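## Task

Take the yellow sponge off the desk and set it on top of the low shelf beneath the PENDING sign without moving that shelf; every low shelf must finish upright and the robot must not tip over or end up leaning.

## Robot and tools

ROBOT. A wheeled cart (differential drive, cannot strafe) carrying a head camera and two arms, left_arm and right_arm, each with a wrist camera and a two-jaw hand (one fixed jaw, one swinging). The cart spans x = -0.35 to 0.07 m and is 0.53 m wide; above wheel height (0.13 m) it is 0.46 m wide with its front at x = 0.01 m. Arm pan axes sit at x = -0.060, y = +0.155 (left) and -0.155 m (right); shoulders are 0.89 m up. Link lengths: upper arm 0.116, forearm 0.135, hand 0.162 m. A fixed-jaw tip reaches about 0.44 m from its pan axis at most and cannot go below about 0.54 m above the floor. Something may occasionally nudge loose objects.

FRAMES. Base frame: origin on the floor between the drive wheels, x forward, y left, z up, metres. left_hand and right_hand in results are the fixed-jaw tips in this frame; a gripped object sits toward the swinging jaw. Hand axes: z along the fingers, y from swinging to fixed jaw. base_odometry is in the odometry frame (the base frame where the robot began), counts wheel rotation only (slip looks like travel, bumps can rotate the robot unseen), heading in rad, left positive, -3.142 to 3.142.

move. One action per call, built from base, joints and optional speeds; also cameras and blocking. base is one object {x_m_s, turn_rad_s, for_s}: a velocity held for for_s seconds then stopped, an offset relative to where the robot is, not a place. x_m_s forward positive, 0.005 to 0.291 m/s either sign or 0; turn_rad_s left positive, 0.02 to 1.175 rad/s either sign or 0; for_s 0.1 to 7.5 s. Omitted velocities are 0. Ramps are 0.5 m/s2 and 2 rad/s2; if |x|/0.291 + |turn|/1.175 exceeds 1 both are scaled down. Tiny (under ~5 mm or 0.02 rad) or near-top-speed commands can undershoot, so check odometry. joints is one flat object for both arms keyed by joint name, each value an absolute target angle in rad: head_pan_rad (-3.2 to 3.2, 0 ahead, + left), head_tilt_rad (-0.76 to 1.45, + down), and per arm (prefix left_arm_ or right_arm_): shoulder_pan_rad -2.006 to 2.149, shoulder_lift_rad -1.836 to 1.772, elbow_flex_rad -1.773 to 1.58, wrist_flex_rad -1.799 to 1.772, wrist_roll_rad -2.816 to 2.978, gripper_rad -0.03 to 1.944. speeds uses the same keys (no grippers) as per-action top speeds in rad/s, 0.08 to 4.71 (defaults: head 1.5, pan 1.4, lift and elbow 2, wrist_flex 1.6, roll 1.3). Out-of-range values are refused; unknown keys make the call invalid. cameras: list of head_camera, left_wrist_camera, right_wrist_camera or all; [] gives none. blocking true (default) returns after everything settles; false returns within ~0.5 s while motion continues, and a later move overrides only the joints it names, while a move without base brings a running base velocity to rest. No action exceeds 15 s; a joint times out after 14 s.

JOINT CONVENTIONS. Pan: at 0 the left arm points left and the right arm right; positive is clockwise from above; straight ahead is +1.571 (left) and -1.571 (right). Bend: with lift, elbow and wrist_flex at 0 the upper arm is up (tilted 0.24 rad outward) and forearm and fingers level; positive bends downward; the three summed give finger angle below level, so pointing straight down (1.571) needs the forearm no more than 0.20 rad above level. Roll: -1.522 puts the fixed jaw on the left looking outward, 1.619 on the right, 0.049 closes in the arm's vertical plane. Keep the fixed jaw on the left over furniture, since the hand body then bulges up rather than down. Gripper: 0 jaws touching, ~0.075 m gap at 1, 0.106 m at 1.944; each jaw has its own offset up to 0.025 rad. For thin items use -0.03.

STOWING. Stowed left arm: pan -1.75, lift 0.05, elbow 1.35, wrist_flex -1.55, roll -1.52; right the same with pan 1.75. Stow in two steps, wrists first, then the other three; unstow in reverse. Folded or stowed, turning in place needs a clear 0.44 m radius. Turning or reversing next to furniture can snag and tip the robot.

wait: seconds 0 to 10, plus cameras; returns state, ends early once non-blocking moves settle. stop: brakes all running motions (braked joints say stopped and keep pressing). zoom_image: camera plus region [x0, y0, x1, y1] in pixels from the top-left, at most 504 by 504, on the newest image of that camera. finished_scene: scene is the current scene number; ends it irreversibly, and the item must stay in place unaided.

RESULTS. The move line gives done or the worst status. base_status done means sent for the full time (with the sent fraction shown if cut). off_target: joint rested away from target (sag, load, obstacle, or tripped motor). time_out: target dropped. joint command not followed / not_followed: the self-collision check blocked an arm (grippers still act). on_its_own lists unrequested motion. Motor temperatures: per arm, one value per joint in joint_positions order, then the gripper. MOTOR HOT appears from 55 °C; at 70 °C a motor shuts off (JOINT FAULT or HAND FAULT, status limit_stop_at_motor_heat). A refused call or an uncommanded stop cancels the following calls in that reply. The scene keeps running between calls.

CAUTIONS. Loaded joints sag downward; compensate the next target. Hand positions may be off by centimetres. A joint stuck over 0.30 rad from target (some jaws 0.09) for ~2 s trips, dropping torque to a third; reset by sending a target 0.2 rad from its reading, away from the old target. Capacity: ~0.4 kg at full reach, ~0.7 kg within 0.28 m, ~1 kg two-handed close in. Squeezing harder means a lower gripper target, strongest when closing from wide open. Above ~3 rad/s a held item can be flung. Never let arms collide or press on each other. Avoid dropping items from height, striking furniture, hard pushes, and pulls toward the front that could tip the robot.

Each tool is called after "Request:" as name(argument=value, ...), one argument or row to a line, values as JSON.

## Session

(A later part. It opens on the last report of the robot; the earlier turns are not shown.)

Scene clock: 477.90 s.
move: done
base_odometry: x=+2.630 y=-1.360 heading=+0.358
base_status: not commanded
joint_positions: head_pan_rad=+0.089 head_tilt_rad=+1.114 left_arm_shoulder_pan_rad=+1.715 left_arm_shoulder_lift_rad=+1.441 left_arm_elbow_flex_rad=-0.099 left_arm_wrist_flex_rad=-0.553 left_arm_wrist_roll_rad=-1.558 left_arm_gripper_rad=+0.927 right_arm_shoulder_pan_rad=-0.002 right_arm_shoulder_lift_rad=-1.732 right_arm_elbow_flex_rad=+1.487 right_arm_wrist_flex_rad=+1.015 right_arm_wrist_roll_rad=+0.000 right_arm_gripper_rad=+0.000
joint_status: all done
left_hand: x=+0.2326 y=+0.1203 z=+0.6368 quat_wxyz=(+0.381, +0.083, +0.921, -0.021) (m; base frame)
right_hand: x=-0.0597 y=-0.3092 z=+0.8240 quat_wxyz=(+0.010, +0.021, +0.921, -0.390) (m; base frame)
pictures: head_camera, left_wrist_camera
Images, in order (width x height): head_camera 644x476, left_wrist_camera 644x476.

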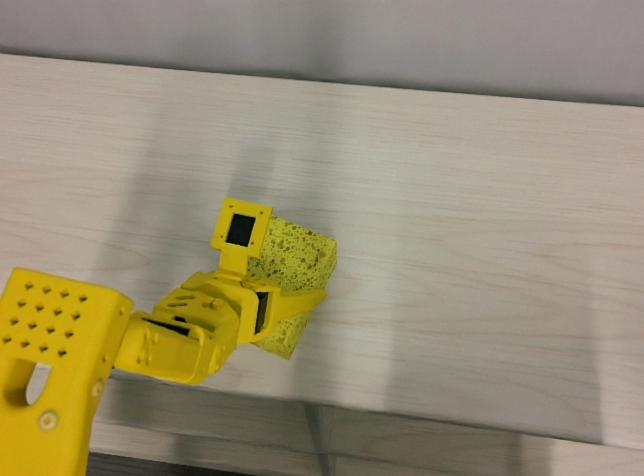

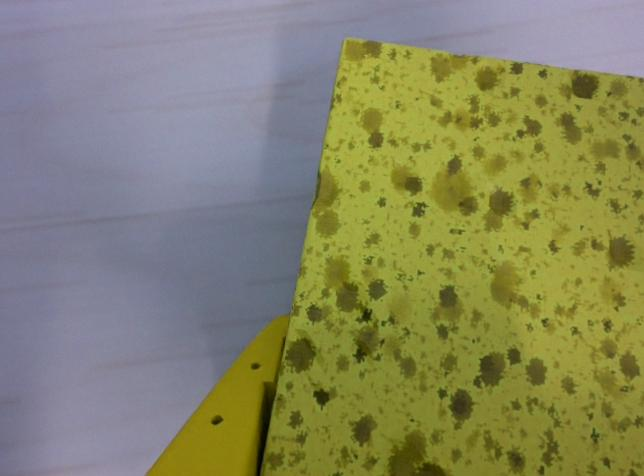

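Request:
move(
  joints={"left_arm_gripper_rad":1.12},
)

Request:
move(
  joints={"left_arm_gripper_rad":1.9},
)

Request:
move(
  joints={"left_arm_shoulder_lift_rad":0.8,"left_arm_elbow_flex_rad":0.3,"left_arm_wrist_flex_rad":-0.2},
  speeds={"left_arm_shoulder_lift_rad":0.8,"left_arm_elbow_flex_rad":0.45,"left_arm_wrist_flex_rad":0.45},
  cameras=["head_camera"],
)

Scene clock: 491.27 s.
move: done
base_odometry: x=+2.630 y=-1.360 heading=+0.358
base_status: not commanded
joint_positions: head_pan_rad=+0.089 head_tilt_rad=+1.114 left_arm_shoulder_pan_rad=+1.712 left_arm_shoulder_lift_rad=+1.464 left_arm_elbow_flex_rad=-0.099 left_arm_wrist_flex_rad=-0.553 left_arm_wrist_roll_rad=-1.558 left_arm_gripper_rad=+1.115 right_arm_shoulder_pan_rad=-0.002 right_arm_shoulder_lift_rad=-1.732 right_arm_elbow_flex_rad=+1.487 right_arm_wrist_flex_rad=+1.015 right_arm_wrist_roll_rad=+0.000 right_arm_gripper_rad=+0.000
joint_status: all done
left_hand: x=+0.2268 y=+0.1220 z=+0.6308 quat_wxyz=(+0.370, +0.082, +0.925, -0.020) (m; base frame)
right_hand: x=-0.0597 y=-0.3092 z=+0.8240 quat_wxyz=(+0.010, +0.021, +0.921, -0.390) (m; base frame)
pictures: none

Scene clock: 492.27 s.
move: done
base_odometry: x=+2.630 y=-1.360 heading=+0.358
base_status: not commanded
joint_positions: head_pan_rad=+0.089 head_tilt_rad=+1.114 left_arm_shoulder_pan_rad=+1.721 left_arm_shoulder_lift_rad=+1.496 left_arm_elbow_flex_rad=-0.081 left_arm_wrist_flex_rad=-0.543 left_arm_wrist_roll_rad=-1.558 left_arm_gripper_rad=+1.891 right_arm_shoulder_pan_rad=-0.002 right_arm_shoulder_lift_rad=-1.732 right_arm_elbow_flex_rad=+1.487 right_arm_wrist_flex_rad=+1.015 right_arm_wrist_roll_rad=+0.000 right_arm_gripper_rad=+0.000
joint_status: all done
left_hand: x=+0.2120 y=+0.1216 z=+0.6190 quat_wxyz=(+0.341, +0.087, +0.936, -0.020) (m; base frame)
right_hand: x=-0.0597 y=-0.3092 z=+0.8240 quat_wxyz=(+0.010, +0.021, +0.921, -0.390) (m; base frame)
pictures: none

Scene clock: 493.73 s.
move: done
base_odometry: x=+2.630 y=-1.360 heading=+0.358
base_status: not commanded
joint_positions: head_pan_rad=+0.089 head_tilt_rad=+1.114 left_arm_shoulder_pan_rad=+1.721 left_arm_shoulder_lift_rad=+0.853 left_arm_elbow_flex_rad=+0.298 left_arm_wrist_flex_rad=-0.202 left_arm_wrist_roll_rad=-1.565 left_arm_gripper_rad=+1.891 right_arm_shoulder_pan_rad=-0.002 right_arm_shoulder_lift_rad=-1.732 right_arm_elbow_flex_rad=+1.487 right_arm_wrist_flex_rad=+1.015 right_arm_wrist_roll_rad=+0.000 right_arm_gripper_rad=+0.000
joint_status: all done
left_hand: x=+0.2247 y=+0.1196 z=+0.6953 quat_wxyz=(+0.305, +0.092, +0.948, -0.016) (m; base frame)
right_hand: x=-0.0597 y=-0.3092 z=+0.8240 quat_wxyz=(+0.010, +0.021, +0.921, -0.390) (m; base frame)
pictures: head_camera
Images, in order (width x height): head_camera 644x476.

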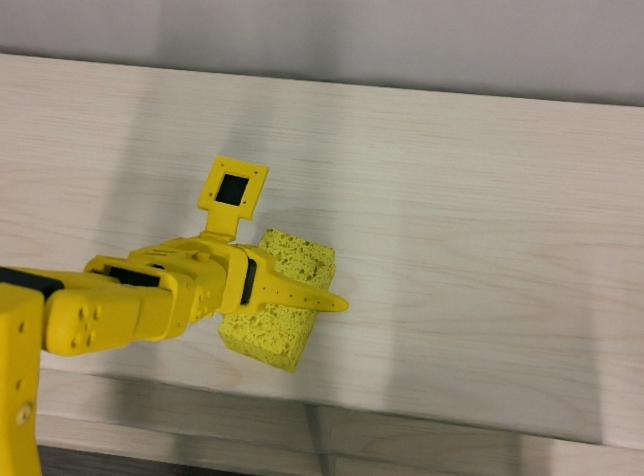

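Request:
finished_scene(
  scene=3,
)

The scene is finished: the task was done.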